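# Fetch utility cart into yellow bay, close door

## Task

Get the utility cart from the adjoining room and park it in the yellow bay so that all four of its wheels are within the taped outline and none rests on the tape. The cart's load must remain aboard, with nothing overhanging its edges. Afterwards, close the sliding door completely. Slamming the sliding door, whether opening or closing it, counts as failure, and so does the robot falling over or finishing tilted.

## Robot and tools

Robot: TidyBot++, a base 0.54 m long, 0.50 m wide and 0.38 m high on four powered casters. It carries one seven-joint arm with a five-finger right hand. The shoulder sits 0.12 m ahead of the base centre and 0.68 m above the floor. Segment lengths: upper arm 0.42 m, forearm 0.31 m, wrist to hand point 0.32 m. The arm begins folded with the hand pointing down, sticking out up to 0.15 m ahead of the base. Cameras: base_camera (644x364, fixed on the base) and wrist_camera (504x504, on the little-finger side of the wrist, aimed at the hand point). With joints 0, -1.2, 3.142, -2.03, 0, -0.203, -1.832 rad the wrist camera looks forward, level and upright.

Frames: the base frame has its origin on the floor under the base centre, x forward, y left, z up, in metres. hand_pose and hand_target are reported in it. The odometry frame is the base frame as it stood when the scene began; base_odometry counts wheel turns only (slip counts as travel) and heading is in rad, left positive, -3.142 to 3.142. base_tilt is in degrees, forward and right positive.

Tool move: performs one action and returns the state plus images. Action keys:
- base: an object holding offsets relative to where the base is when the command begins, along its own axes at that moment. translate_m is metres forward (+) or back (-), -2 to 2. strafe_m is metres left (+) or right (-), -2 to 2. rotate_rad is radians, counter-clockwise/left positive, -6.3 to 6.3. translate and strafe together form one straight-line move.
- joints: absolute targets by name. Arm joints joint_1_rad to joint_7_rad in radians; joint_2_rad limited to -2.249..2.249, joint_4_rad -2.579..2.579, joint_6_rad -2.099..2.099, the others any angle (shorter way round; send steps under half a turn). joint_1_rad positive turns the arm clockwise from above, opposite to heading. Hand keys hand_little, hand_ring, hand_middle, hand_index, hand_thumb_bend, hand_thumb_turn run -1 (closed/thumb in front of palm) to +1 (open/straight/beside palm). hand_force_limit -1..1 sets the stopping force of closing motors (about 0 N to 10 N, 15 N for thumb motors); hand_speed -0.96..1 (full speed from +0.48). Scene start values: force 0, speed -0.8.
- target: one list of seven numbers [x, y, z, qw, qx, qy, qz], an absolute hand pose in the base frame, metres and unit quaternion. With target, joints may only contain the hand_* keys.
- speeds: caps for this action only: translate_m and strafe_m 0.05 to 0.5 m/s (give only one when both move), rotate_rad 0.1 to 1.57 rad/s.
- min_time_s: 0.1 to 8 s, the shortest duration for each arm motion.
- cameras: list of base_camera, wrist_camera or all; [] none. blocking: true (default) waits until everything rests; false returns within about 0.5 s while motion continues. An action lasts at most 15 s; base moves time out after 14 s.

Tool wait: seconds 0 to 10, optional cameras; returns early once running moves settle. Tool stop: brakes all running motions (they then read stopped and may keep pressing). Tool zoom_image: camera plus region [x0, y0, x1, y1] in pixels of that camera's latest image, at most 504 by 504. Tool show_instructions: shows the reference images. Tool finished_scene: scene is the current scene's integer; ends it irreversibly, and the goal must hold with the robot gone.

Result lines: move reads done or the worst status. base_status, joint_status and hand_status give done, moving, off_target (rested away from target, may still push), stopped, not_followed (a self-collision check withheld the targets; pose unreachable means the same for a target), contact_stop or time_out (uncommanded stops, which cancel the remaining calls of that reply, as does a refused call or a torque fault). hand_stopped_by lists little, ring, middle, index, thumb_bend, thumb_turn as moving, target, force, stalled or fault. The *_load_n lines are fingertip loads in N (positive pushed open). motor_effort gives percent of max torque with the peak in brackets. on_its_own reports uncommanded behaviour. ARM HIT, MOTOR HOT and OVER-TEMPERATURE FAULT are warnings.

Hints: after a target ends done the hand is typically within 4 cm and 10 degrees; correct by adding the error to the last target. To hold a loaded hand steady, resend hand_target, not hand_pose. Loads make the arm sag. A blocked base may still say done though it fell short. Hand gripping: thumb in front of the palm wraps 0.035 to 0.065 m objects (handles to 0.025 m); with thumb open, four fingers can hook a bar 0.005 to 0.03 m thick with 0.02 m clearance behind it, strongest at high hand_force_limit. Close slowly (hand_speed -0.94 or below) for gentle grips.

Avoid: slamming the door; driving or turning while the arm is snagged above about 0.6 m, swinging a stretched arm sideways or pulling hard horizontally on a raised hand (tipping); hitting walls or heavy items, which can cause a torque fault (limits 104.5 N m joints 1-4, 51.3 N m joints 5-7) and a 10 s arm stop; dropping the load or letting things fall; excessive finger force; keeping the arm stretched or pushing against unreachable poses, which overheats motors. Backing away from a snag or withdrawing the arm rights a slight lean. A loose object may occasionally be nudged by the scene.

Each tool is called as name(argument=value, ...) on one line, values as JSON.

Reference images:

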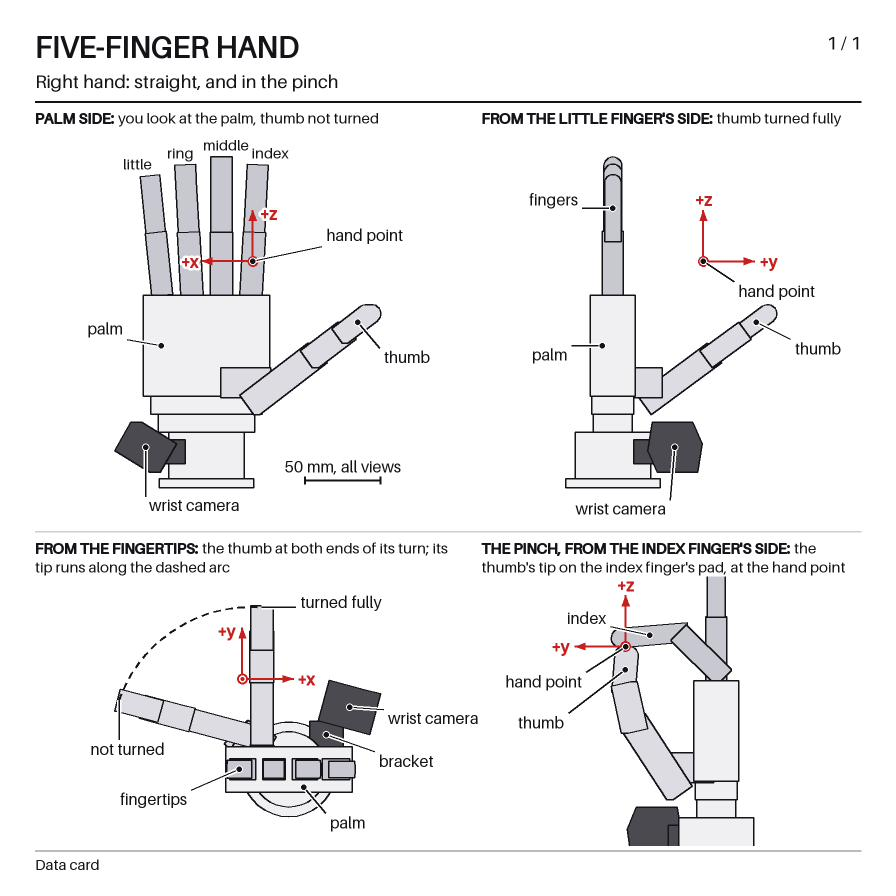

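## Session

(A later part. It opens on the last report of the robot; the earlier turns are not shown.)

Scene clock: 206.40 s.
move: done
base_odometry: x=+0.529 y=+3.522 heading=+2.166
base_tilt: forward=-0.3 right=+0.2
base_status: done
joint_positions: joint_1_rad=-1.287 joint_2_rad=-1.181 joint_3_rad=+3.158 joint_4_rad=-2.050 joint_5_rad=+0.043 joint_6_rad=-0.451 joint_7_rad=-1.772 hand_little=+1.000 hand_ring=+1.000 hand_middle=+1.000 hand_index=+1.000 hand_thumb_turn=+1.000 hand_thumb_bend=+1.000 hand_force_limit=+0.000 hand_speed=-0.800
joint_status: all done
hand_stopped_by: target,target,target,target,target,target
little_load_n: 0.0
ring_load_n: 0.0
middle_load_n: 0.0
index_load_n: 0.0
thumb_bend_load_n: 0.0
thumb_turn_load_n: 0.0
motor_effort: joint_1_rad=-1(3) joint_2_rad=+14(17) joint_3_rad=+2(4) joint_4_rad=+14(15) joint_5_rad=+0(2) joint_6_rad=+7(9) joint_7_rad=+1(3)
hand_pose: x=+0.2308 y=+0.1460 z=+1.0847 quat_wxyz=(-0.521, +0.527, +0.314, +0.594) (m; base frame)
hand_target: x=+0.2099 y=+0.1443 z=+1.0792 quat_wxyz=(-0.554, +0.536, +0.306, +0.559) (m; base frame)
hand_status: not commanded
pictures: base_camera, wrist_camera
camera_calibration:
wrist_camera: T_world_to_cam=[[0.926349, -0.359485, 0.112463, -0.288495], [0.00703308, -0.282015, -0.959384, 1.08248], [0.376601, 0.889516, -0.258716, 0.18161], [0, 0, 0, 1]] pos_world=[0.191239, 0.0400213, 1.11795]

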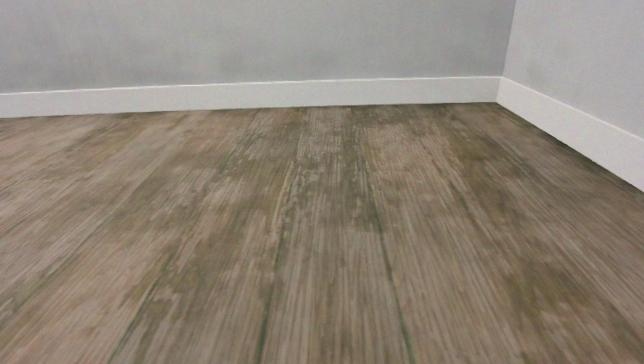

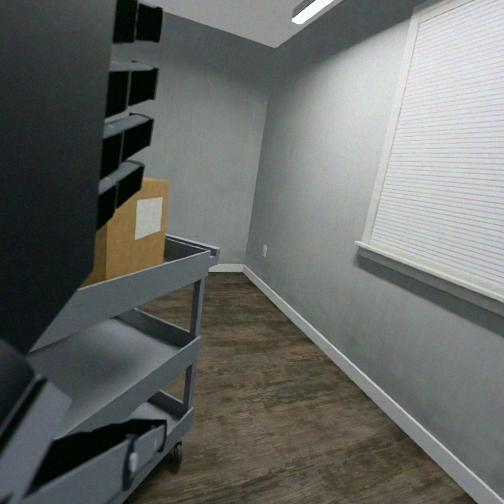

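move(base={"translate_m":0.85}, speeds={"translate_m":0.35}, joints={"joint_1_rad":0,"joint_2_rad":-1.2,"joint_3_rad":3.142,"joint_4_rad":-2.03,"joint_5_rad":0,"joint_6_rad":0.0,"joint_7_rad":-1.832}, cameras=["base_camera"])

move(base={"strafe_m":1.2}, speeds={"strafe_m":0.35})

move(base={"rotate_rad":-2.56}, speeds={"rotate_rad":1.0}, cameras=["all"])

Scene clock: 255.13 s.
move: done
base_odometry: x=+0.052 y=+4.226 heading=+2.166
base_tilt: forward=-0.3 right=+0.3
base_status: done
joint_positions: joint_1_rad=-0.014 joint_2_rad=-1.181 joint_3_rad=+3.157 joint_4_rad=-2.050 joint_5_rad=+0.041 joint_6_rad=-0.043 joint_7_rad=-1.772 hand_little=+1.000 hand_ring=+1.000 hand_middle=+1.000 hand_index=+1.000 hand_thumb_turn=+1.000 hand_thumb_bend=+1.000 hand_force_limit=+0.000 hand_speed=-0.800
joint_status: all done
hand_stopped_by: target,target,target,target,target,target
little_load_n: 0.0
ring_load_n: -0.5
middle_load_n: 0.0
index_load_n: 0.0
thumb_bend_load_n: 0.0
thumb_turn_load_n: 0.0
motor_effort: joint_1_rad=+0(2) joint_2_rad=+14(17) joint_3_rad=+1(4) joint_4_rad=+13(15) joint_5_rad=-1(2) joint_6_rad=+6(8) joint_7_rad=+1(2)
hand_pose: x=+0.2496 y=-0.0605 z=+1.2095 quat_wxyz=(-0.078, +0.439, -0.041, +0.894) (m; base frame)
hand_target: x=+0.2271 y=-0.0491 z=+1.2303 quat_wxyz=(-0.119, +0.400, -0.053, +0.907) (m; base frame)
hand_status: not commanded
pictures: base_camera

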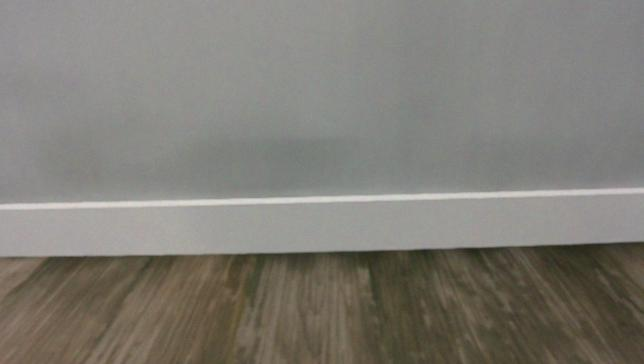

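Scene clock: 259.53 s.
move: done
base_odometry: x=-0.942 y=+3.553 heading=+2.166
base_tilt: forward=-0.3 right=+0.3
base_status: done
joint_positions: joint_1_rad=-0.006 joint_2_rad=-1.181 joint_3_rad=+3.157 joint_4_rad=-2.050 joint_5_rad=+0.041 joint_6_rad=-0.043 joint_7_rad=-1.772 hand_little=+1.000 hand_ring=+1.000 hand_middle=+1.000 hand_index=+1.000 hand_thumb_turn=+1.000 hand_thumb_bend=+1.000 hand_force_limit=+0.000 hand_speed=-0.800
joint_status: not commanded
hand_stopped_by: target,target,target,target,target,target
little_load_n: 0.0
ring_load_n: 0.0
middle_load_n: 0.0
index_load_n: 0.0
thumb_bend_load_n: 0.0
thumb_turn_load_n: 0.0
motor_effort: joint_1_rad=+0(2) joint_2_rad=+14(15) joint_3_rad=+2(3) joint_4_rad=+13(13) joint_5_rad=-1(1) joint_6_rad=+6(7) joint_7_rad=+1(2)
hand_pose: x=+0.2490 y=-0.0613 z=+1.2097 quat_wxyz=(-0.075, +0.438, -0.042, +0.895) (m; base frame)
hand_target: x=+0.2271 y=-0.0491 z=+1.2303 quat_wxyz=(-0.119, +0.400, -0.053, +0.907) (m; base frame)
hand_status: not commanded
pictures: none

Scene clock: 263.03 s.
move: done
base_odometry: x=-0.942 y=+3.553 heading=-0.393
base_tilt: forward=-0.4 right=+0.2
base_status: done
joint_positions: joint_1_rad=-0.006 joint_2_rad=-1.181 joint_3_rad=+3.157 joint_4_rad=-2.050 joint_5_rad=+0.041 joint_6_rad=-0.042 joint_7_rad=-1.772 hand_little=+1.000 hand_ring=+1.000 hand_middle=+1.000 hand_index=+1.000 hand_thumb_turn=+1.000 hand_thumb_bend=+1.000 hand_force_limit=+0.000 hand_speed=-0.800
joint_status: not commanded
hand_stopped_by: target,target,target,target,target,target
little_load_n: 0.0
ring_load_n: -0.5
middle_load_n: 0.0
index_load_n: 0.0
thumb_bend_load_n: 0.0
thumb_turn_load_n: 0.0
motor_effort: joint_1_rad=+0(1) joint_2_rad=+14(15) joint_3_rad=+2(2) joint_4_rad=+13(14) joint_5_rad=-1(1) joint_6_rad=+6(7) joint_7_rad=+2(2)
hand_pose: x=+0.2490 y=-0.0613 z=+1.2097 quat_wxyz=(-0.075, +0.438, -0.042, +0.895) (m; base frame)
hand_target: x=+0.2271 y=-0.0491 z=+1.2303 quat_wxyz=(-0.119, +0.400, -0.053, +0.907) (m; base frame)
hand_status: not commanded
pictures: base_camera, wrist_camera
camera_calibration:
wrist_camera: T_world_to_cam=[[-0.111747, -0.990168, 0.0841374, -0.13989], [0.135676, -0.0990769, -0.985787, 1.1549], [0.984431, -0.098743, 0.145413, -0.309225], [0, 0, 0, 1]] pos_world=[0.132087, -0.054625, 1.19522]

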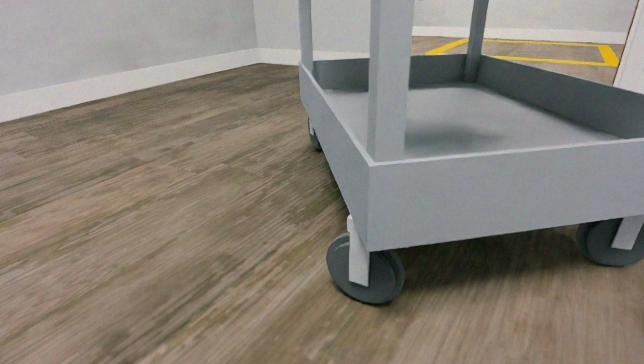

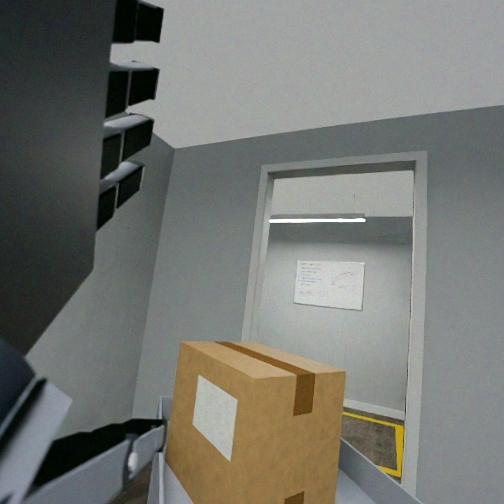

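move(base={"rotate_rad":0.17})

move(base={"strafe_m":-0.32,"translate_m":0.1}, speeds={"strafe_m":0.2}, cameras=["all"])

Scene clock: 286.97 s.
move: done
base_odometry: x=-0.942 y=+3.553 heading=-0.224
base_tilt: forward=-0.3 right=+0.3
base_status: done
joint_positions: joint_1_rad=-0.006 joint_2_rad=-1.181 joint_3_rad=+3.157 joint_4_rad=-2.050 joint_5_rad=+0.041 joint_6_rad=-0.042 joint_7_rad=-1.772 hand_little=+1.000 hand_ring=+1.000 hand_middle=+1.000 hand_index=+1.000 hand_thumb_turn=+1.000 hand_thumb_bend=+1.000 hand_force_limit=+0.000 hand_speed=-0.800
joint_status: not commanded
hand_stopped_by: target,target,target,target,target,target
little_load_n: 0.0
ring_load_n: 0.0
middle_load_n: 0.0
index_load_n: -0.5
thumb_bend_load_n: 0.0
thumb_turn_load_n: 0.5
motor_effort: joint_1_rad=+0(1) joint_2_rad=+14(15) joint_3_rad=+2(2) joint_4_rad=+13(13) joint_5_rad=+0(1) joint_6_rad=+6(7) joint_7_rad=+1(2)
hand_pose: x=+0.2490 y=-0.0613 z=+1.2097 quat_wxyz=(-0.075, +0.438, -0.042, +0.895) (m; base frame)
hand_target: x=+0.2271 y=-0.0491 z=+1.2303 quat_wxyz=(-0.119, +0.400, -0.053, +0.907) (m; base frame)
hand_status: not commanded
pictures: none

Scene clock: 289.40 s.
move: done
base_odometry: x=-0.916 y=+3.219 heading=-0.225
base_tilt: forward=-0.4 right=+0.3
base_status: done
joint_positions: joint_1_rad=-0.005 joint_2_rad=-1.181 joint_3_rad=+3.157 joint_4_rad=-2.050 joint_5_rad=+0.041 joint_6_rad=-0.042 joint_7_rad=-1.772 hand_little=+1.000 hand_ring=+1.000 hand_middle=+1.000 hand_index=+1.000 hand_thumb_turn=+1.000 hand_thumb_bend=+1.000 hand_force_limit=+0.000 hand_speed=-0.800
joint_status: not commanded
hand_stopped_by: target,target,target,target,target,target
little_load_n: 0.0
ring_load_n: 0.0
middle_load_n: 0.0
index_load_n: 0.0
thumb_bend_load_n: 0.0
thumb_turn_load_n: 0.0
motor_effort: joint_1_rad=-1(2) joint_2_rad=+14(15) joint_3_rad=+2(4) joint_4_rad=+13(14) joint_5_rad=-1(1) joint_6_rad=+6(7) joint_7_rad=+1(2)
hand_pose: x=+0.2488 y=-0.0613 z=+1.2099 quat_wxyz=(-0.074, +0.438, -0.042, +0.895) (m; base frame)
hand_target: x=+0.2271 y=-0.0491 z=+1.2303 quat_wxyz=(-0.119, +0.400, -0.053, +0.907) (m; base frame)
hand_status: not commanded
pictures: base_camera, wrist_camera
camera_calibration:
wrist_camera: T_world_to_cam=[[-0.11284, -0.990017, 0.0844654, -0.13995], [0.135938, -0.099591, -0.985699, 1.15486], [0.98427, -0.0997442, 0.145819, -0.309641], [0, 0, 0, 1]] pos_world=[0.131988, -0.0544236, 1.19532]

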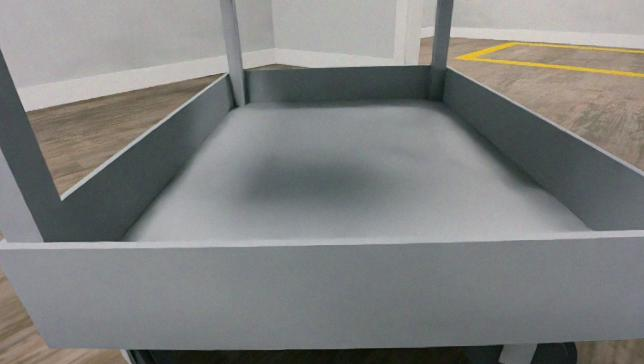

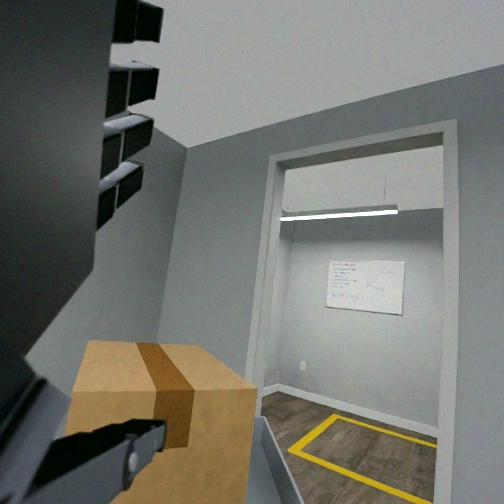

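move(base={"translate_m":0.14,"strafe_m":-0.02}, speeds={"translate_m":0.08})

move(base={"translate_m":0.22,"strafe_m":0.12,"rotate_rad":-0.25}, speeds={"translate_m":0.09,"rotate_rad":0.1}, cameras=["all"])

Scene clock: 307.27 s.
move: done
base_odometry: x=-0.783 y=+3.168 heading=-0.225
base_tilt: forward=-0.3 right=+0.3
base_status: done
joint_positions: joint_1_rad=-0.005 joint_2_rad=-1.181 joint_3_rad=+3.157 joint_4_rad=-2.050 joint_5_rad=+0.041 joint_6_rad=-0.040 joint_7_rad=-1.772 hand_little=+1.000 hand_ring=+1.000 hand_middle=+1.000 hand_index=+1.000 hand_thumb_turn=+1.000 hand_thumb_bend=+1.000 hand_force_limit=+0.000 hand_speed=-0.800
joint_status: not commanded
hand_stopped_by: target,target,target,target,target,target
little_load_n: 0.0
ring_load_n: 0.0
middle_load_n: 0.0
index_load_n: 0.0
thumb_bend_load_n: 0.0
thumb_turn_load_n: 0.0
motor_effort: joint_1_rad=+0(2) joint_2_rad=+15(18) joint_3_rad=+1(3) joint_4_rad=+13(14) joint_5_rad=+0(1) joint_6_rad=+5(7) joint_7_rad=+1(2)
hand_pose: x=+0.2484 y=-0.0612 z=+1.2104 quat_wxyz=(-0.074, +0.437, -0.042, +0.895) (m; base frame)
hand_target: x=+0.2271 y=-0.0491 z=+1.2303 quat_wxyz=(-0.119, +0.400, -0.053, +0.907) (m; base frame)
hand_status: not commanded
pictures: none

Scene clock: 313.17 s.
move: time_out
base_odometry: x=-0.544 y=+3.235 heading=-0.476
base_tilt: forward=-0.3 right=+0.3
base_status: translate_m time_out (by the wheels' count: +0.218 of +0.220); strafe_m time_out (by the wheels' count: +0.119 of +0.120); rotate_rad time_out (by the wheels' count: -0.251 of -0.250)
joint_positions: joint_1_rad=-0.005 joint_2_rad=-1.181 joint_3_rad=+3.157 joint_4_rad=-2.050 joint_5_rad=+0.041 joint_6_rad=-0.039 joint_7_rad=-1.772 hand_little=+1.000 hand_ring=+1.000 hand_middle=+1.000 hand_index=+1.000 hand_thumb_turn=+1.000 hand_thumb_bend=+1.000 hand_force_limit=+0.000 hand_speed=-0.800
joint_status: not commanded
hand_stopped_by: target,target,target,target,target,target
little_load_n: 0.0
ring_load_n: 0.0
middle_load_n: 0.0
index_load_n: 0.0
thumb_bend_load_n: 0.0
thumb_turn_load_n: 0.0
motor_effort: joint_1_rad=+0(1) joint_2_rad=+14(18) joint_3_rad=+1(3) joint_4_rad=+13(14) joint_5_rad=-1(1) joint_6_rad=+6(7) joint_7_rad=+1(2)
hand_pose: x=+0.2481 y=-0.0612 z=+1.2107 quat_wxyz=(-0.074, +0.436, -0.042, +0.896) (m; base frame)
hand_target: x=+0.2271 y=-0.0491 z=+1.2303 quat_wxyz=(-0.119, +0.400, -0.053, +0.907) (m; base frame)
hand_status: not commanded
pictures: base_camera, wrist_camera
camera_calibration:
wrist_camera: T_world_to_cam=[[-0.112996, -0.990037, 0.0840139, -0.139504], [0.139153, -0.0994905, -0.98526, 1.15441], [0.983803, -0.0996398, 0.149009, -0.312753], [0, 0, 0, 1]] pos_world=[0.131284, -0.0544238, 1.19572]

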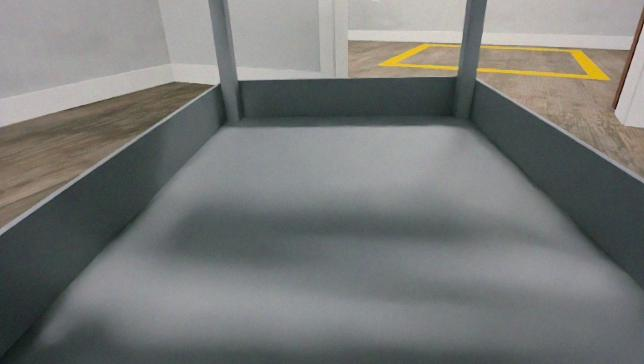

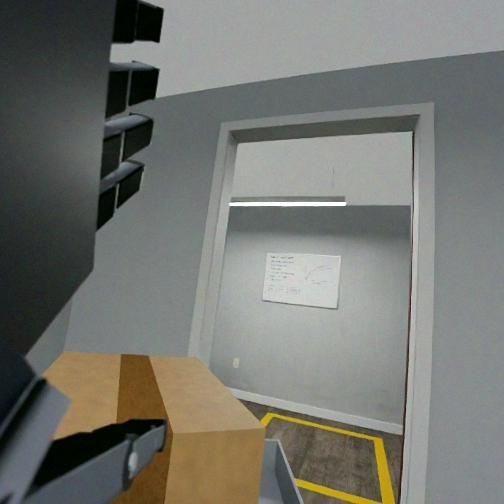

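move(base={"translate_m":0.36,"strafe_m":0.207,"rotate_rad":-0.5}, speeds={"translate_m":0.085,"rotate_rad":0.1}, cameras=["all"])

Scene clock: 346.73 s.
move: done
base_odometry: x=-0.130 y=+3.254 heading=-0.976
base_tilt: forward=-0.4 right=+0.3
base_status: done
joint_positions: joint_1_rad=-0.004 joint_2_rad=-1.181 joint_3_rad=+3.157 joint_4_rad=-2.050 joint_5_rad=+0.041 joint_6_rad=-0.039 joint_7_rad=-1.772 hand_little=+1.000 hand_ring=+1.000 hand_middle=+1.000 hand_index=+1.000 hand_thumb_turn=+1.000 hand_thumb_bend=+1.000 hand_force_limit=+0.000 hand_speed=-0.800
joint_status: not commanded
hand_stopped_by: target,target,target,target,target,target
little_load_n: 0.0
ring_load_n: 0.0
middle_load_n: 0.0
index_load_n: 0.0
thumb_bend_load_n: 0.0
thumb_turn_load_n: 0.0
motor_effort: joint_1_rad=+0(1) joint_2_rad=+14(18) joint_3_rad=+2(3) joint_4_rad=+13(14) joint_5_rad=+0(1) joint_6_rad=+6(7) joint_7_rad=+2(2)
hand_pose: x=+0.2479 y=-0.0613 z=+1.2109 quat_wxyz=(-0.074, +0.436, -0.042, +0.896) (m; base frame)
hand_target: x=+0.2271 y=-0.0491 z=+1.2303 quat_wxyz=(-0.119, +0.400, -0.053, +0.907) (m; base frame)
hand_status: not commanded
pictures: base_camera, wrist_camera
camera_calibration:
wrist_camera: T_world_to_cam=[[-0.113257, -0.990018, 0.0838931, -0.139344], [0.139932, -0.0994888, -0.98515, 1.15429], [0.983662, -0.0998362, 0.149803, -0.31361], [0, 0, 0, 1]] pos_world=[0.131183, -0.0544237, 1.19582]

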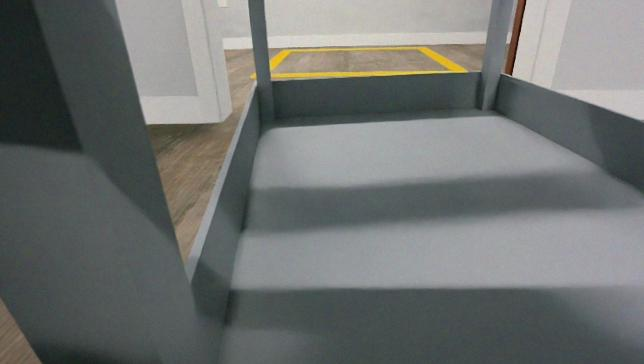

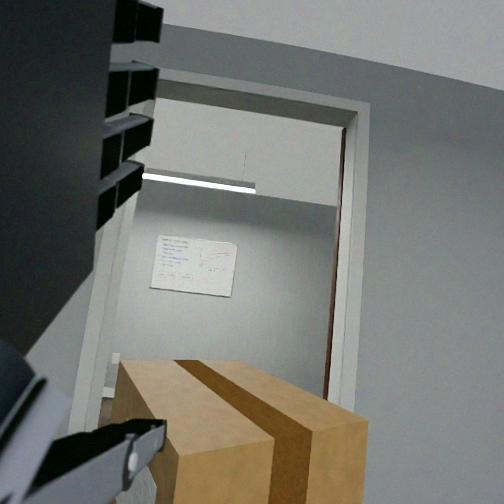

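move(base={"translate_m":-0.03,"strafe_m":-0.09,"rotate_rad":-0.05}, speeds={"translate_m":0.15})

move(base={"translate_m":0.35}, speeds={"translate_m":0.1}, cameras=["all"])

Scene clock: 382.83 s.
move: done
base_odometry: x=-0.221 y=+3.229 heading=-1.027
base_tilt: forward=-0.3 right=+0.3
base_status: done
joint_positions: joint_1_rad=-0.004 joint_2_rad=-1.181 joint_3_rad=+3.156 joint_4_rad=-2.050 joint_5_rad=+0.041 joint_6_rad=-0.039 joint_7_rad=-1.772 hand_little=+1.000 hand_ring=+1.000 hand_middle=+1.000 hand_index=+1.000 hand_thumb_turn=+1.000 hand_thumb_bend=+1.000 hand_force_limit=+0.000 hand_speed=-0.800
joint_status: not commanded
hand_stopped_by: target,target,target,target,target,target
little_load_n: 0.0
ring_load_n: 0.0
middle_load_n: 0.0
index_load_n: 0.0
thumb_bend_load_n: 0.0
thumb_turn_load_n: 0.0
motor_effort: joint_1_rad=+0(2) joint_2_rad=+14(16) joint_3_rad=+2(4) joint_4_rad=+13(14) joint_5_rad=-1(1) joint_6_rad=+6(7) joint_7_rad=+1(2)
hand_pose: x=+0.2479 y=-0.0611 z=+1.2109 quat_wxyz=(-0.074, +0.436, -0.042, +0.896) (m; base frame)
hand_target: x=+0.2271 y=-0.0491 z=+1.2303 quat_wxyz=(-0.119, +0.400, -0.053, +0.907) (m; base frame)
hand_status: not commanded
pictures: none

Scene clock: 387.13 s.
move: done
base_odometry: x=-0.040 y=+2.929 heading=-1.027
base_tilt: forward=-0.3 right=+0.3
base_status: done
joint_positions: joint_1_rad=-0.004 joint_2_rad=-1.182 joint_3_rad=+3.156 joint_4_rad=-2.050 joint_5_rad=+0.041 joint_6_rad=-0.038 joint_7_rad=-1.772 hand_little=+1.000 hand_ring=+1.000 hand_middle=+1.000 hand_index=+1.000 hand_thumb_turn=+1.000 hand_thumb_bend=+1.000 hand_force_limit=+0.000 hand_speed=-0.800
joint_status: not commanded
hand_stopped_by: target,target,target,target,target,target
little_load_n: 0.0
ring_load_n: 0.0
middle_load_n: 0.0
index_load_n: 0.0
thumb_bend_load_n: 0.0
thumb_turn_load_n: 0.0
motor_effort: joint_1_rad=+0(1) joint_2_rad=+14(18) joint_3_rad=+2(2) joint_4_rad=+13(15) joint_5_rad=-1(1) joint_6_rad=+6(7) joint_7_rad=+1(2)
hand_pose: x=+0.2473 y=-0.0611 z=+1.2113 quat_wxyz=(-0.074, +0.435, -0.042, +0.896) (m; base frame)
hand_target: x=+0.2271 y=-0.0491 z=+1.2303 quat_wxyz=(-0.119, +0.400, -0.053, +0.907) (m; base frame)
hand_status: not commanded
pictures: base_camera, wrist_camera
camera_calibration:
wrist_camera: T_world_to_cam=[[-0.113748, -0.989957, 0.0839395, -0.139326], [0.141674, -0.0997869, -0.984871, 1.1541], [0.983356, -0.100135, 0.151602, -0.315181], [0, 0, 0, 1]] pos_world=[0.130581, -0.0543231, 1.19611]

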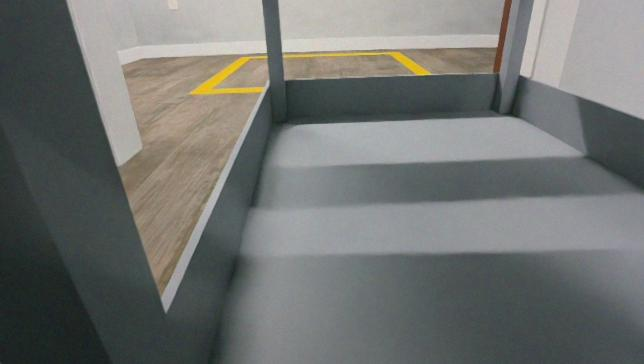

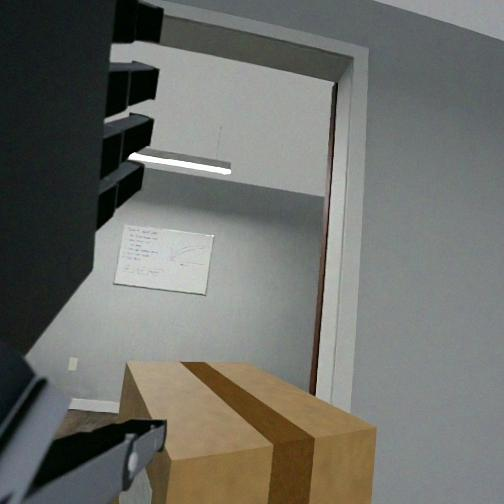

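move(base={"translate_m":-0.34,"strafe_m":-0.04}, speeds={"translate_m":0.2})

move(target=[0.43, -0.07, 0.97, 0.52, -0.52, 0.479, -0.479], min_time_s=3, cameras=["all"])

Scene clock: 410.70 s.
move: done
base_odometry: x=-0.251 y=+3.199 heading=-1.026
base_tilt: forward=-0.3 right=+0.2
base_status: done
joint_positions: joint_1_rad=-0.004 joint_2_rad=-1.184 joint_3_rad=+3.156 joint_4_rad=-2.049 joint_5_rad=+0.041 joint_6_rad=-0.036 joint_7_rad=-1.772 hand_little=+1.000 hand_ring=+1.000 hand_middle=+1.000 hand_index=+1.000 hand_thumb_turn=+1.000 hand_thumb_bend=+1.000 hand_force_limit=+0.000 hand_speed=-0.800
joint_status: not commanded
hand_stopped_by: target,target,target,target,target,target
little_load_n: -0.5
ring_load_n: 0.0
middle_load_n: 0.0
index_load_n: 0.0
thumb_bend_load_n: 0.5
thumb_turn_load_n: 0.0
motor_effort: joint_1_rad=+0(1) joint_2_rad=+14(18) joint_3_rad=+1(3) joint_4_rad=+13(14) joint_5_rad=-1(1) joint_6_rad=+6(7) joint_7_rad=+1(2)
hand_pose: x=+0.2462 y=-0.0610 z=+1.2121 quat_wxyz=(-0.074, +0.434, -0.042, +0.897) (m; base frame)
hand_target: x=+0.2271 y=-0.0491 z=+1.2303 quat_wxyz=(-0.119, +0.400, -0.053, +0.907) (m; base frame)
hand_status: not commanded
pictures: none

Scene clock: 414.37 s.
move: done
base_odometry: x=-0.251 y=+3.199 heading=-1.026
base_tilt: forward=-0.2 right=+0.3
base_status: not commanded
joint_positions: joint_1_rad=-0.629 joint_2_rad=-1.035 joint_3_rad=+3.489 joint_4_rad=-2.109 joint_5_rad=+0.807 joint_6_rad=-0.404 joint_7_rad=-3.545 hand_little=+1.000 hand_ring=+1.000 hand_middle=+1.000 hand_index=+1.000 hand_thumb_turn=+1.000 hand_thumb_bend=+1.000 hand_force_limit=+0.000 hand_speed=-0.800
joint_status: not commanded
hand_stopped_by: target,target,target,target,target,target
little_load_n: 0.0
ring_load_n: 0.0
middle_load_n: 0.0
index_load_n: 0.0
thumb_bend_load_n: 0.0
thumb_turn_load_n: 0.0
motor_effort: joint_1_rad=+0(1) joint_2_rad=+11(15) joint_3_rad=-3(4) joint_4_rad=+15(15) joint_5_rad=+0(1) joint_6_rad=+7(8) joint_7_rad=+1(2)
hand_pose: x=+0.4192 y=-0.0609 z=+1.0024 quat_wxyz=(-0.544, +0.511, -0.444, +0.496) (m; base frame)
hand_target: x=+0.4300 y=-0.0700 z=+0.9700 quat_wxyz=(-0.520, +0.520, -0.479, +0.479) (m; base frame)
hand_status: done (0.035 m and 5.3 deg from the pose sent, 0.304 m and 88.9 deg at the start)
pictures: base_camera, wrist_camera
camera_calibration:
wrist_camera: T_world_to_cam=[[0.0897997, -0.316656, -0.94428, 0.884368], [-0.563841, 0.765381, -0.310284, 0.596203], [0.820987, 0.560287, -0.109813, -0.082217], [0, 0, 0, 1]] pos_world=[0.324247, -0.130216, 1.01105]

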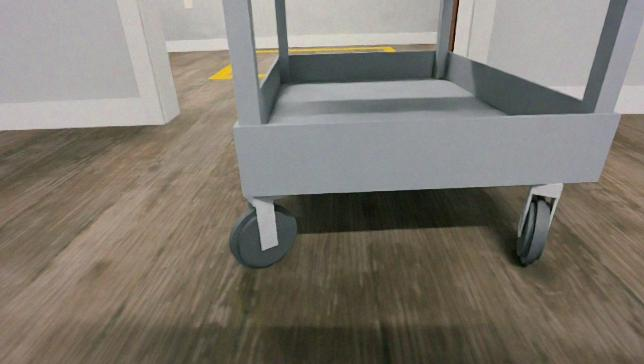

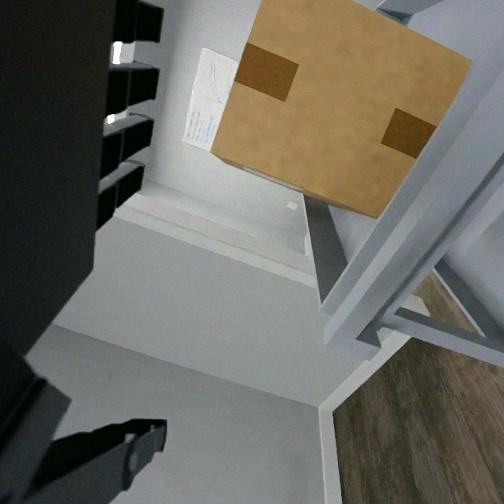

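move(base={"translate_m":-0.09}, speeds={"translate_m":0.15}, joints={"hand_thumb_turn":-1,"hand_speed":0.0,"hand_index":0.5,"hand_middle":0.5,"hand_ring":0.5,"hand_little":0.5})

move(target=[0.57, 0.03, 0.87, 0.5075, -0.5075, 0.4925, -0.4925], min_time_s=3, cameras=["all"])

Scene clock: 432.33 s.
move: done
base_odometry: x=-0.297 y=+3.276 heading=-1.026
base_tilt: forward=-0.2 right=+0.3
base_status: done
joint_positions: joint_1_rad=-0.632 joint_2_rad=-1.029 joint_3_rad=+3.490 joint_4_rad=-2.110 joint_5_rad=+0.809 joint_6_rad=-0.407 joint_7_rad=-3.547 hand_little=+0.500 hand_ring=+0.500 hand_middle=+0.500 hand_index=+0.500 hand_thumb_turn=-1.000 hand_thumb_bend=+1.000 hand_force_limit=+0.000 hand_speed=+0.000
joint_status: all done
hand_stopped_by: target,target,target,target,target,target
little_load_n: 0.5
ring_load_n: 0.0
middle_load_n: -0.5
index_load_n: 0.0
thumb_bend_load_n: 0.0
thumb_turn_load_n: 0.0
motor_effort: joint_1_rad=+1(1) joint_2_rad=+10(13) joint_3_rad=-3(4) joint_4_rad=+15(15) joint_5_rad=+1(1) joint_6_rad=+6(8) joint_7_rad=+1(1)
hand_pose: x=+0.4214 y=-0.0594 z=+0.9995 quat_wxyz=(-0.541, +0.514, -0.445, +0.494) (m; base frame)
hand_target: x=+0.4300 y=-0.0700 z=+0.9700 quat_wxyz=(-0.520, +0.520, -0.479, +0.479) (m; base frame)
hand_status: not commanded
pictures: none

Scene clock: 435.93 s.
move: done
base_odometry: x=-0.297 y=+3.276 heading=-1.026
base_tilt: forward=-0.3 right=+0.3
base_status: not commanded
joint_positions: joint_1_rad=+0.296 joint_2_rad=-0.382 joint_3_rad=+3.035 joint_4_rad=-2.384 joint_5_rad=+0.479 joint_6_rad=+0.483 joint_7_rad=-3.547 hand_little=+0.500 hand_ring=+0.500 hand_middle=+0.500 hand_index=+0.500 hand_thumb_turn=-1.000 hand_thumb_bend=+1.000 hand_force_limit=+0.000 hand_speed=+0.000
joint_status: not commanded
hand_stopped_by: target,target,target,target,target,target
little_load_n: 0.0
ring_load_n: 0.0
middle_load_n: 0.0
index_load_n: 0.0
thumb_bend_load_n: 0.0
thumb_turn_load_n: 0.0
motor_effort: joint_1_rad=+0(1) joint_2_rad=-4(12) joint_3_rad=+2(4) joint_4_rad=+16(17) joint_5_rad=-2(3) joint_6_rad=+6(7) joint_7_rad=+1(2)
hand_pose: x=+0.5679 y=+0.0189 z=+0.8753 quat_wxyz=(-0.486, +0.522, -0.481, +0.510) (m; base frame)
hand_target: x=+0.5700 y=+0.0300 z=+0.8700 quat_wxyz=(-0.507, +0.507, -0.492, +0.492) (m; base frame)
hand_status: done (0.012 m and 3.8 deg from the pose sent, 0.216 m and 6.7 deg at the start)
pictures: base_camera, wrist_camera
camera_calibration:
wrist_camera: T_world_to_cam=[[-0.0263335, -0.36349, -0.931226, 0.831669], [-0.51242, 0.804763, -0.299637, 0.540256], [0.858331, 0.469288, -0.207452, -0.196947], [0, 0, 0, 1]] pos_world=[0.467784, -0.0400502, 0.895495]

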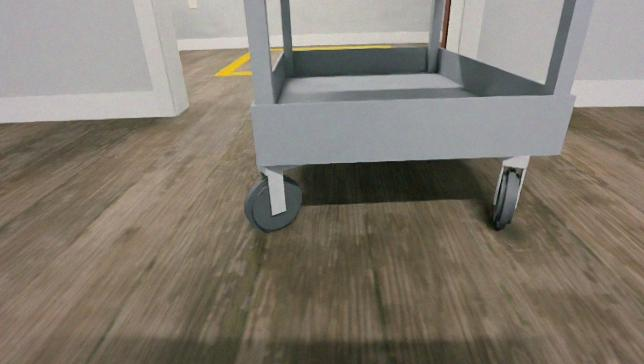

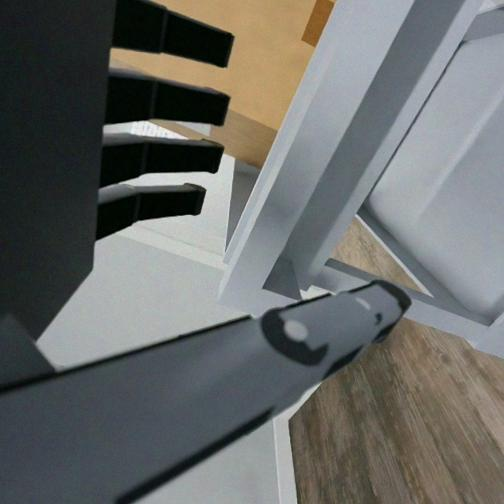

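move(target=[0.65, 0.045, 0.868, 0.5075, -0.5075, 0.4925, -0.4925], min_time_s=2, cameras=["wrist_camera"])

Scene clock: 450.20 s.
move: done
base_odometry: x=-0.297 y=+3.276 heading=-1.026
base_tilt: forward=-0.3 right=+0.2
base_status: not commanded
joint_positions: joint_1_rad=+0.240 joint_2_rad=-0.152 joint_3_rad=+2.962 joint_4_rad=-2.307 joint_5_rad=+0.132 joint_6_rad=+0.532 joint_7_rad=-3.301 hand_little=+0.500 hand_ring=+0.500 hand_middle=+0.500 hand_index=+0.500 hand_thumb_turn=-1.000 hand_thumb_bend=+1.000 hand_force_limit=+0.000 hand_speed=+0.000
joint_status: not commanded
hand_stopped_by: target,target,target,target,target,target
little_load_n: 0.0
ring_load_n: 0.0
middle_load_n: 0.0
index_load_n: 0.0
thumb_bend_load_n: 0.0
thumb_turn_load_n: 0.0
motor_effort: joint_1_rad=+0(1) joint_2_rad=-10(11) joint_3_rad=+2(2) joint_4_rad=+15(16) joint_5_rad=-2(3) joint_6_rad=+7(8) joint_7_rad=+1(2)
hand_pose: x=+0.6339 y=+0.0292 z=+0.8450 quat_wxyz=(-0.491, +0.510, -0.519, +0.479) (m; base frame)
hand_target: x=+0.6500 y=+0.0450 z=+0.8680 quat_wxyz=(-0.507, +0.507, -0.492, +0.492) (m; base frame)
hand_status: done (0.032 m and 4.0 deg from the pose sent, 0.086 m and 3.8 deg at the start)
pictures: wrist_camera
camera_calibration:
wrist_camera: T_world_to_cam=[[-0.082618, -0.281394, -0.956029, 0.863142], [-0.511486, 0.835295, -0.201656, 0.472483], [0.855311, 0.472335, -0.212939, -0.258241], [0, 0, 0, 1]] pos_world=[0.533856, -0.0298034, 0.865478]

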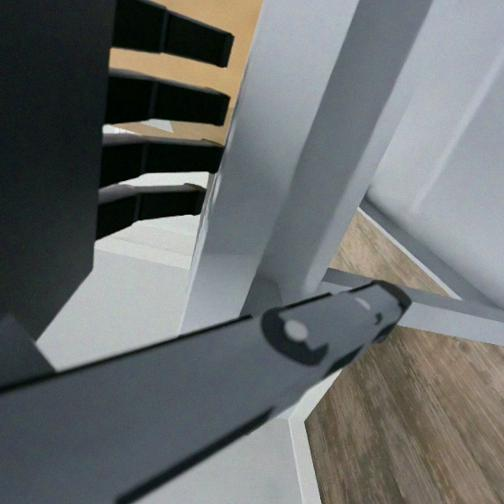

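move(base={"translate_m":0.012}, speeds={"translate_m":0.05})

move(target=[0.65, 0.05, 0.835, 0.5075, -0.5075, 0.4925, -0.4925], min_time_s=2, cameras=["wrist_camera"])

Scene clock: 459.13 s.
move: done
base_odometry: x=-0.291 y=+3.266 heading=-1.026
base_tilt: forward=-0.3 right=+0.2
base_status: done
joint_positions: joint_1_rad=+0.240 joint_2_rad=-0.149 joint_3_rad=+2.961 joint_4_rad=-2.304 joint_5_rad=+0.131 joint_6_rad=+0.534 joint_7_rad=-3.300 hand_little=+0.500 hand_ring=+0.500 hand_middle=+0.500 hand_index=+0.500 hand_thumb_turn=-1.000 hand_thumb_bend=+1.000 hand_force_limit=+0.000 hand_speed=+0.000
joint_status: not commanded
hand_stopped_by: target,target,target,target,target,target
little_load_n: 0.0
ring_load_n: 0.0
middle_load_n: 0.0
index_load_n: 0.0
thumb_bend_load_n: 0.0
thumb_turn_load_n: 0.0
motor_effort: joint_1_rad=+0(1) joint_2_rad=-10(12) joint_3_rad=+2(2) joint_4_rad=+15(16) joint_5_rad=-1(1) joint_6_rad=+8(8) joint_7_rad=+1(1)
hand_pose: x=+0.6354 y=+0.0292 z=+0.8455 quat_wxyz=(-0.492, +0.510, -0.519, +0.479) (m; base frame)
hand_target: x=+0.6500 y=+0.0450 z=+0.8680 quat_wxyz=(-0.507, +0.507, -0.492, +0.492) (m; base frame)
hand_status: not commanded
pictures: none

Scene clock: 461.43 s.
move: done
base_odometry: x=-0.291 y=+3.266 heading=-1.026
base_tilt: forward=-0.3 right=+0.3
base_status: not commanded
joint_positions: joint_1_rad=+0.093 joint_2_rad=-0.092 joint_3_rad=+3.001 joint_4_rad=-2.325 joint_5_rad=+0.043 joint_6_rad=+0.671 joint_7_rad=-3.207 hand_little=+0.500 hand_ring=+0.500 hand_middle=+0.500 hand_index=+0.500 hand_thumb_turn=-1.000 hand_thumb_bend=+1.000 hand_force_limit=+0.000 hand_speed=+0.000
joint_status: not commanded
hand_stopped_by: target,target,target,target,target,target
little_load_n: 0.0
ring_load_n: -0.5
middle_load_n: 0.0
index_load_n: 0.0
thumb_bend_load_n: 0.0
thumb_turn_load_n: 0.0
motor_effort: joint_1_rad=+0(1) joint_2_rad=-11(12) joint_3_rad=+1(2) joint_4_rad=+14(15) joint_5_rad=-1(2) joint_6_rad=+8(8) joint_7_rad=+2(2)
hand_pose: x=+0.6454 y=+0.0700 z=+0.8497 quat_wxyz=(-0.524, +0.512, -0.484, +0.478) (m; base frame)
hand_target: x=+0.6500 y=+0.0500 z=+0.8350 quat_wxyz=(-0.507, +0.507, -0.492, +0.492) (m; base frame)
hand_status: done (0.025 m and 2.8 deg from the pose sent, 0.027 m and 3.9 deg at the start)
pictures: wrist_camera
camera_calibration:
wrist_camera: T_world_to_cam=[[0.00130459, -0.285239, -0.958455, 0.828272], [-0.554879, 0.797163, -0.237993, 0.506699], [0.83193, 0.532137, -0.157233, -0.322815], [0, 0, 0, 1]] pos_world=[0.548636, 0.00411579, 0.863696]

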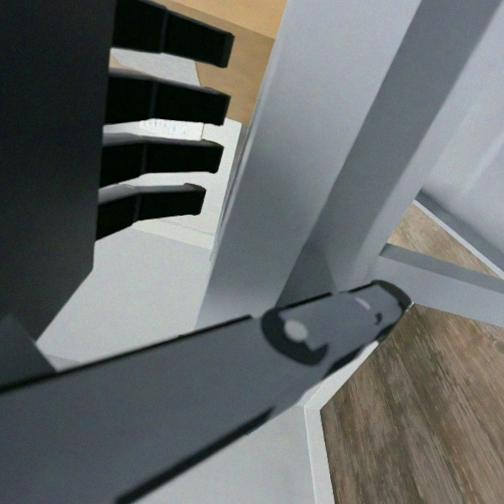

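move(target=[0.632, 0.02, 0.83, 0.5075, -0.5075, 0.4925, -0.4925], min_time_s=2, cameras=["wrist_camera"])

Scene clock: 475.00 s.
move: done
base_odometry: x=-0.291 y=+3.266 heading=-1.026
base_tilt: forward=-0.3 right=+0.2
base_status: not commanded
joint_positions: joint_1_rad=+0.126 joint_2_rad=-0.092 joint_3_rad=+3.071 joint_4_rad=-2.363 joint_5_rad=+0.173 joint_6_rad=+0.718 joint_7_rad=-3.247 hand_little=+0.500 hand_ring=+0.500 hand_middle=+0.500 hand_index=+0.500 hand_thumb_turn=-1.000 hand_thumb_bend=+1.000 hand_force_limit=+0.000 hand_speed=+0.000
joint_status: not commanded
hand_stopped_by: target,target,target,target,target,target
little_load_n: 0.0
ring_load_n: 0.0
middle_load_n: 2.0
index_load_n: 0.0
thumb_bend_load_n: 0.0
thumb_turn_load_n: 0.0
motor_effort: joint_1_rad=+1(1) joint_2_rad=-10(12) joint_3_rad=+2(2) joint_4_rad=+12(15) joint_5_rad=-1(2) joint_6_rad=+5(8) joint_7_rad=+1(2)
hand_pose: x=+0.6401 y=+0.0389 z=+0.8399 quat_wxyz=(-0.508, +0.520, -0.475, +0.496) (m; base frame)
hand_target: x=+0.6320 y=+0.0200 z=+0.8300 quat_wxyz=(-0.507, +0.507, -0.492, +0.492) (m; base frame)
hand_status: done (0.023 m and 2.5 deg from the pose sent, 0.055 m and 2.8 deg at the start)
pictures: wrist_camera
camera_calibration:
wrist_camera: T_world_to_cam=[[0.0015043, -0.333753, -0.94266, 0.798513], [-0.539529, 0.793418, -0.281774, 0.553383], [0.841966, 0.509016, -0.178876, -0.290675], [0, 0, 0, 1]] pos_world=[0.542104, -0.0245999, 0.85666]

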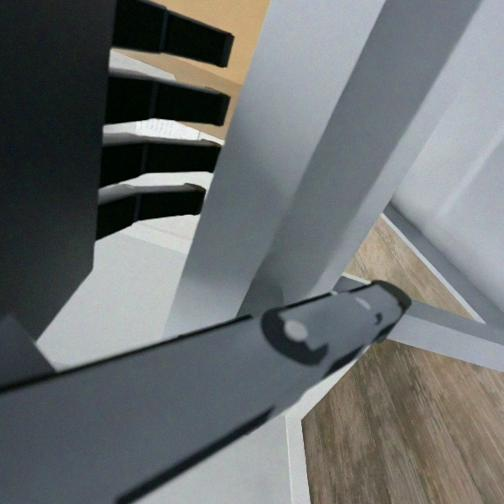

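move(base={"translate_m":-0.01}, speeds={"translate_m":0.05})

move(target=[0.632, 0.025, 0.81, 0.5075, -0.5075, 0.4925, -0.4925], min_time_s=2, cameras=["wrist_camera"])

Scene clock: 482.20 s.
move: done
base_odometry: x=-0.296 y=+3.274 heading=-1.026
base_tilt: forward=-0.3 right=+0.3
base_status: done
joint_positions: joint_1_rad=+0.133 joint_2_rad=-0.093 joint_3_rad=+3.080 joint_4_rad=-2.381 joint_5_rad=+0.173 joint_6_rad=+0.718 joint_7_rad=-3.247 hand_little=+0.500 hand_ring=+0.500 hand_middle=+0.500 hand_index=+0.500 hand_thumb_turn=-1.000 hand_thumb_bend=+1.000 hand_force_limit=+0.000 hand_speed=+0.000
joint_status: not commanded
hand_stopped_by: target,target,target,target,target,target
little_load_n: 0.0
ring_load_n: 0.0
middle_load_n: 0.0
index_load_n: 0.0
thumb_bend_load_n: 0.0
thumb_turn_load_n: 0.0
motor_effort: joint_1_rad=+0(1) joint_2_rad=-11(13) joint_3_rad=+1(2) joint_4_rad=+14(15) joint_5_rad=-2(2) joint_6_rad=+7(8) joint_7_rad=+1(1)
hand_pose: x=+0.6360 y=+0.0308 z=+0.8305 quat_wxyz=(-0.501, +0.520, -0.483, +0.495) (m; base frame)
hand_target: x=+0.6320 y=+0.0200 z=+0.8300 quat_wxyz=(-0.507, +0.507, -0.492, +0.492) (m; base frame)
hand_status: not commanded
pictures: none

Scene clock: 484.50 s.
move: done
base_odometry: x=-0.296 y=+3.274 heading=-1.026
base_tilt: forward=-0.3 right=+0.3
base_status: not commanded
joint_positions: joint_1_rad=+0.103 joint_2_rad=-0.080 joint_3_rad=+3.113 joint_4_rad=-2.420 joint_5_rad=+0.173 joint_6_rad=+0.793 joint_7_rad=-3.247 hand_little=+0.500 hand_ring=+0.500 hand_middle=+0.500 hand_index=+0.500 hand_thumb_turn=-1.000 hand_thumb_bend=+1.000 hand_force_limit=+0.000 hand_speed=+0.000
joint_status: not commanded
hand_stopped_by: target,target,target,target,target,target
little_load_n: 0.0
ring_load_n: 0.0
middle_load_n: 0.0
index_load_n: 0.5
thumb_bend_load_n: 0.0
thumb_turn_load_n: 0.0
motor_effort: joint_1_rad=+0(1) joint_2_rad=-10(11) joint_3_rad=+1(1) joint_4_rad=+13(14) joint_5_rad=-1(2) joint_6_rad=+7(9) joint_7_rad=+1(2)
hand_pose: x=+0.6316 y=+0.0325 z=+0.8265 quat_wxyz=(-0.511, +0.513, -0.479, +0.497) (m; base frame)
hand_target: x=+0.6320 y=+0.0250 z=+0.8100 quat_wxyz=(-0.507, +0.507, -0.492, +0.492) (m; base frame)
hand_status: done (0.018 m and 1.8 deg from the pose sent, 0.022 m and 1.9 deg at the start)
pictures: wrist_camera
camera_calibration:
wrist_camera: T_world_to_cam=[[0.00361507, -0.321911, -0.946763, 0.785468], [-0.530626, 0.801868, -0.274671, 0.538255], [0.847599, 0.50337, -0.167915, -0.295082], [0, 0, 0, 1]] pos_world=[0.532883, -0.0302237, 0.841946]

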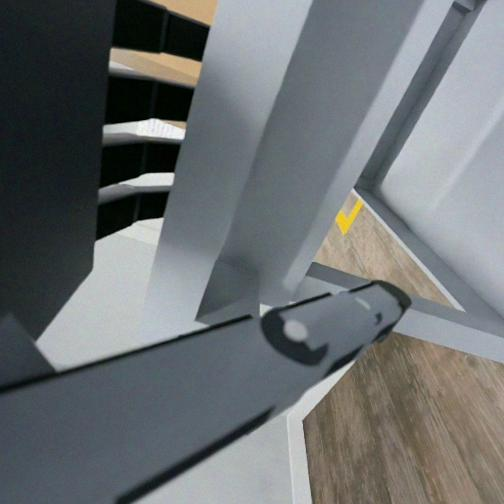

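move(joints={"hand_index":-0.3,"hand_middle":-0.3,"hand_ring":-0.3,"hand_little":-0.3,"hand_force_limit":0.0,"hand_speed":-0.5}, cameras=["wrist_camera"])

Scene clock: 492.10 s.
move: off_target
base_odometry: x=-0.296 y=+3.274 heading=-1.026
base_tilt: forward=-0.3 right=+0.3
base_status: not commanded
joint_positions: joint_1_rad=+0.101 joint_2_rad=-0.079 joint_3_rad=+3.115 joint_4_rad=-2.422 joint_5_rad=+0.173 joint_6_rad=+0.816 joint_7_rad=-3.247 hand_little=+0.322 hand_ring=+0.368 hand_middle=+0.414 hand_index=+0.460 hand_thumb_turn=-1.000 hand_thumb_bend=+1.000 hand_force_limit=+0.000 hand_speed=-0.500
joint_status: hand_little off_target (ended at +0.322, target -0.300); hand_ring off_target (ended at +0.368, target -0.300); hand_middle off_target (ended at +0.414, target -0.300); hand_index off_target (ended at +0.460, target -0.300); the others done
hand_stopped_by: force,force,force,force,target,target
little_load_n: 3.0
ring_load_n: 0.0
middle_load_n: -0.5
index_load_n: 0.0
thumb_bend_load_n: 0.0
thumb_turn_load_n: 0.0
motor_effort: joint_1_rad=+0(1) joint_2_rad=-10(11) joint_3_rad=+1(2) joint_4_rad=+10(13) joint_5_rad=-1(2) joint_6_rad=+5(8) joint_7_rad=+0(1)
hand_pose: x=+0.6324 y=+0.0341 z=+0.8329 quat_wxyz=(-0.517, +0.508, -0.473, +0.501) (m; base frame)
hand_target: x=+0.6320 y=+0.0250 z=+0.8100 quat_wxyz=(-0.507, +0.507, -0.492, +0.492) (m; base frame)
hand_status: not commanded
pictures: wrist_camera
camera_calibration:
wrist_camera: T_world_to_cam=[[0.0248203, -0.320637, -0.946877, 0.778738], [-0.528035, 0.800056, -0.284761, 0.54604], [0.84886, 0.507052, -0.14945, -0.311891], [0, 0, 0, 1]] pos_world=[0.533752, -0.0290253, 0.846248]

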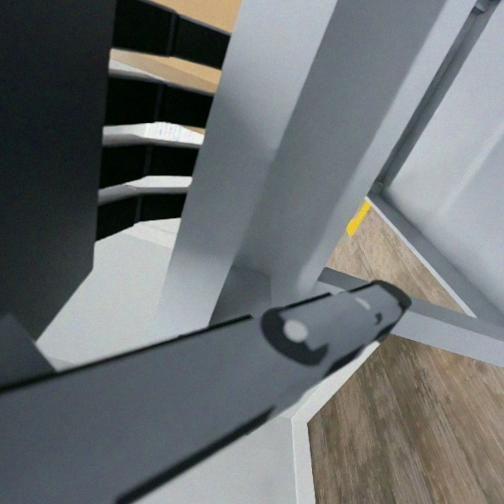

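move(joints={"hand_index":0.52,"hand_middle":0.52,"hand_ring":0.52,"hand_little":0.52})

move(target=[0.634, 0.022, 0.795, 0.5075, -0.5075, 0.4925, -0.4925], min_time_s=2)

move(base={"translate_m":0.01}, speeds={"translate_m":0.05}, cameras=["wrist_camera"])

Scene clock: 503.50 s.
move: done
base_odometry: x=-0.296 y=+3.274 heading=-1.026
base_tilt: forward=-0.3 right=+0.2
base_status: not commanded
joint_positions: joint_1_rad=+0.101 joint_2_rad=-0.075 joint_3_rad=+3.115 joint_4_rad=-2.432 joint_5_rad=+0.173 joint_6_rad=+0.817 joint_7_rad=-3.247 hand_little=+0.520 hand_ring=+0.520 hand_middle=+0.520 hand_index=+0.520 hand_thumb_turn=-1.000 hand_thumb_bend=+1.000 hand_force_limit=+0.000 hand_speed=-0.500
joint_status: all done
hand_stopped_by: target,target,target,target,target,target
little_load_n: 0.0
ring_load_n: 0.0
middle_load_n: 0.0
index_load_n: 1.0
thumb_bend_load_n: 0.0
thumb_turn_load_n: 0.0
motor_effort: joint_1_rad=+0(1) joint_2_rad=-11(12) joint_3_rad=+1(1) joint_4_rad=+12(14) joint_5_rad=-1(2) joint_6_rad=+7(8) joint_7_rad=+1(1)
hand_pose: x=+0.6303 y=+0.0342 z=+0.8252 quat_wxyz=(-0.514, +0.512, -0.477, +0.497) (m; base frame)
hand_target: x=+0.6320 y=+0.0250 z=+0.8100 quat_wxyz=(-0.507, +0.507, -0.492, +0.492) (m; base frame)
hand_status: not commanded
pictures: none

Scene clock: 505.80 s.
move: done
base_odometry: x=-0.296 y=+3.274 heading=-1.026
base_tilt: forward=-0.3 right=+0.2
base_status: not commanded
joint_positions: joint_1_rad=+0.059 joint_2_rad=-0.038 joint_3_rad=+3.166 joint_4_rad=-2.443 joint_5_rad=+0.173 joint_6_rad=+0.879 joint_7_rad=-3.247 hand_little=+0.520 hand_ring=+0.520 hand_middle=+0.520 hand_index=+0.520 hand_thumb_turn=-1.000 hand_thumb_bend=+1.000 hand_force_limit=+0.000 hand_speed=-0.500
joint_status: not commanded
hand_stopped_by: target,target,target,target,target,target
little_load_n: 0.0
ring_load_n: 0.0
middle_load_n: 0.0
index_load_n: 1.0
thumb_bend_load_n: 0.0
thumb_turn_load_n: 0.0
motor_effort: joint_1_rad=+0(1) joint_2_rad=-11(11) joint_3_rad=+1(2) joint_4_rad=+11(13) joint_5_rad=-1(2) joint_6_rad=+6(7) joint_7_rad=+1(2)
hand_pose: x=+0.6359 y=+0.0315 z=+0.8210 quat_wxyz=(-0.519, +0.505, -0.476, +0.499) (m; base frame)
hand_target: x=+0.6340 y=+0.0220 z=+0.7950 quat_wxyz=(-0.507, +0.507, -0.492, +0.492) (m; base frame)
hand_status: done (0.028 m and 2.5 deg from the pose sent, 0.033 m and 2.1 deg at the start)
pictures: none

Scene clock: 506.50 s.
move: done
base_odometry: x=-0.291 y=+3.266 heading=-1.026
base_tilt: forward=-0.3 right=+0.3
base_status: done
joint_positions: joint_1_rad=+0.057 joint_2_rad=-0.037 joint_3_rad=+3.171 joint_4_rad=-2.457 joint_5_rad=+0.173 joint_6_rad=+0.899 joint_7_rad=-3.247 hand_little=+0.520 hand_ring=+0.520 hand_middle=+0.520 hand_index=+0.520 hand_thumb_turn=-1.000 hand_thumb_bend=+1.000 hand_force_limit=+0.000 hand_speed=-0.500
joint_status: not commanded
hand_stopped_by: target,target,target,target,target,target
little_load_n: 0.0
ring_load_n: 0.0
middle_load_n: -1.0
index_load_n: 2.0
thumb_bend_load_n: 0.0
thumb_turn_load_n: 0.0
motor_effort: joint_1_rad=+0(1) joint_2_rad=-8(11) joint_3_rad=+1(3) joint_4_rad=+10(15) joint_5_rad=-1(3) joint_6_rad=+4(7) joint_7_rad=+2(2)
hand_pose: x=+0.6332 y=+0.0308 z=+0.8195 quat_wxyz=(-0.521, +0.503, -0.475, +0.500) (m; base frame)
hand_target: x=+0.6340 y=+0.0220 z=+0.7950 quat_wxyz=(-0.507, +0.507, -0.492, +0.492) (m; base frame)
hand_status: not commanded
pictures: wrist_camera
camera_calibration:
wrist_camera: T_world_to_cam=[[0.0289205, -0.308146, -0.9509, 0.765218], [-0.5244, 0.805197, -0.276879, 0.53638], [0.85098, 0.50666, -0.138305, -0.323382], [0, 0, 0, 1]] pos_world=[0.534339, -0.0322487, 0.831432]

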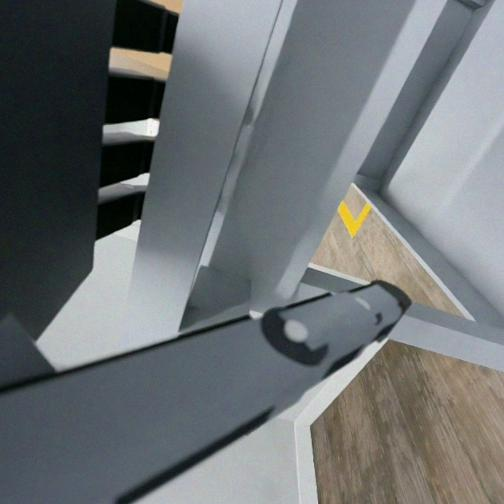

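move(joints={"hand_index":-0.3,"hand_middle":-0.3,"hand_ring":-0.3,"hand_little":-0.3}, cameras=["wrist_camera"])

Scene clock: 511.73 s.
move: off_target
base_odometry: x=-0.291 y=+3.266 heading=-1.026
base_tilt: forward=-0.3 right=+0.3
base_status: not commanded
joint_positions: joint_1_rad=+0.050 joint_2_rad=-0.034 joint_3_rad=+3.173 joint_4_rad=-2.445 joint_5_rad=+0.173 joint_6_rad=+0.909 joint_7_rad=-3.247 hand_little=+0.161 hand_ring=+0.205 hand_middle=+0.249 hand_index=+0.478 hand_thumb_turn=-1.000 hand_thumb_bend=+1.000 hand_force_limit=+0.000 hand_speed=-0.500
joint_status: hand_little off_target (ended at +0.161, target -0.300); hand_ring off_target (ended at +0.205, target -0.300); hand_middle off_target (ended at +0.249, target -0.300); hand_index off_target (ended at +0.478, target -0.300)
hand_stopped_by: force,force,force,force,target,target
little_load_n: 8.0
ring_load_n: 2.0
middle_load_n: 0.0
index_load_n: -11.5
thumb_bend_load_n: 0.0
thumb_turn_load_n: 0.0
motor_effort: joint_1_rad=+1(1) joint_2_rad=-9(11) joint_3_rad=+2(2) joint_4_rad=+8(11) joint_5_rad=-3(4) joint_6_rad=+3(5) joint_7_rad=+0(2)
hand_pose: x=+0.6372 y=+0.0334 z=+0.8274 quat_wxyz=(-0.527, +0.500, -0.469, +0.503) (m; base frame)
hand_target: x=+0.6340 y=+0.0220 z=+0.7950 quat_wxyz=(-0.507, +0.507, -0.492, +0.492) (m; base frame)
hand_status: not commanded
pictures: wrist_camera
camera_calibration:
wrist_camera: T_world_to_cam=[[0.0486094, -0.308258, -0.95006, 0.760213], [-0.524011, 0.801901, -0.286997, 0.54676], [0.850323, 0.511792, -0.122551, -0.339705], [0, 0, 0, 1]] pos_world=[0.538414, -0.0302473, 0.837535]

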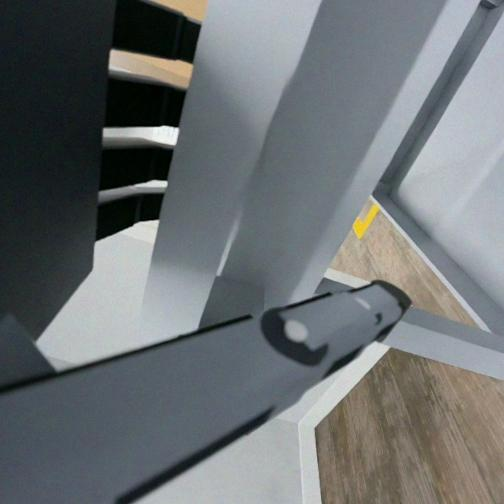

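zoom_image(camera="wrist_camera", region=[100, 0, 340, 240])

Scaled by 2.100.

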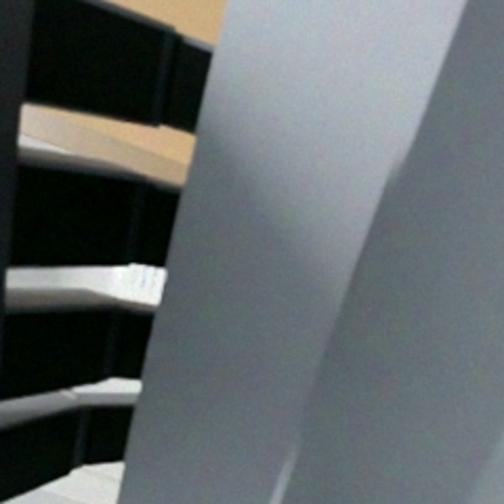

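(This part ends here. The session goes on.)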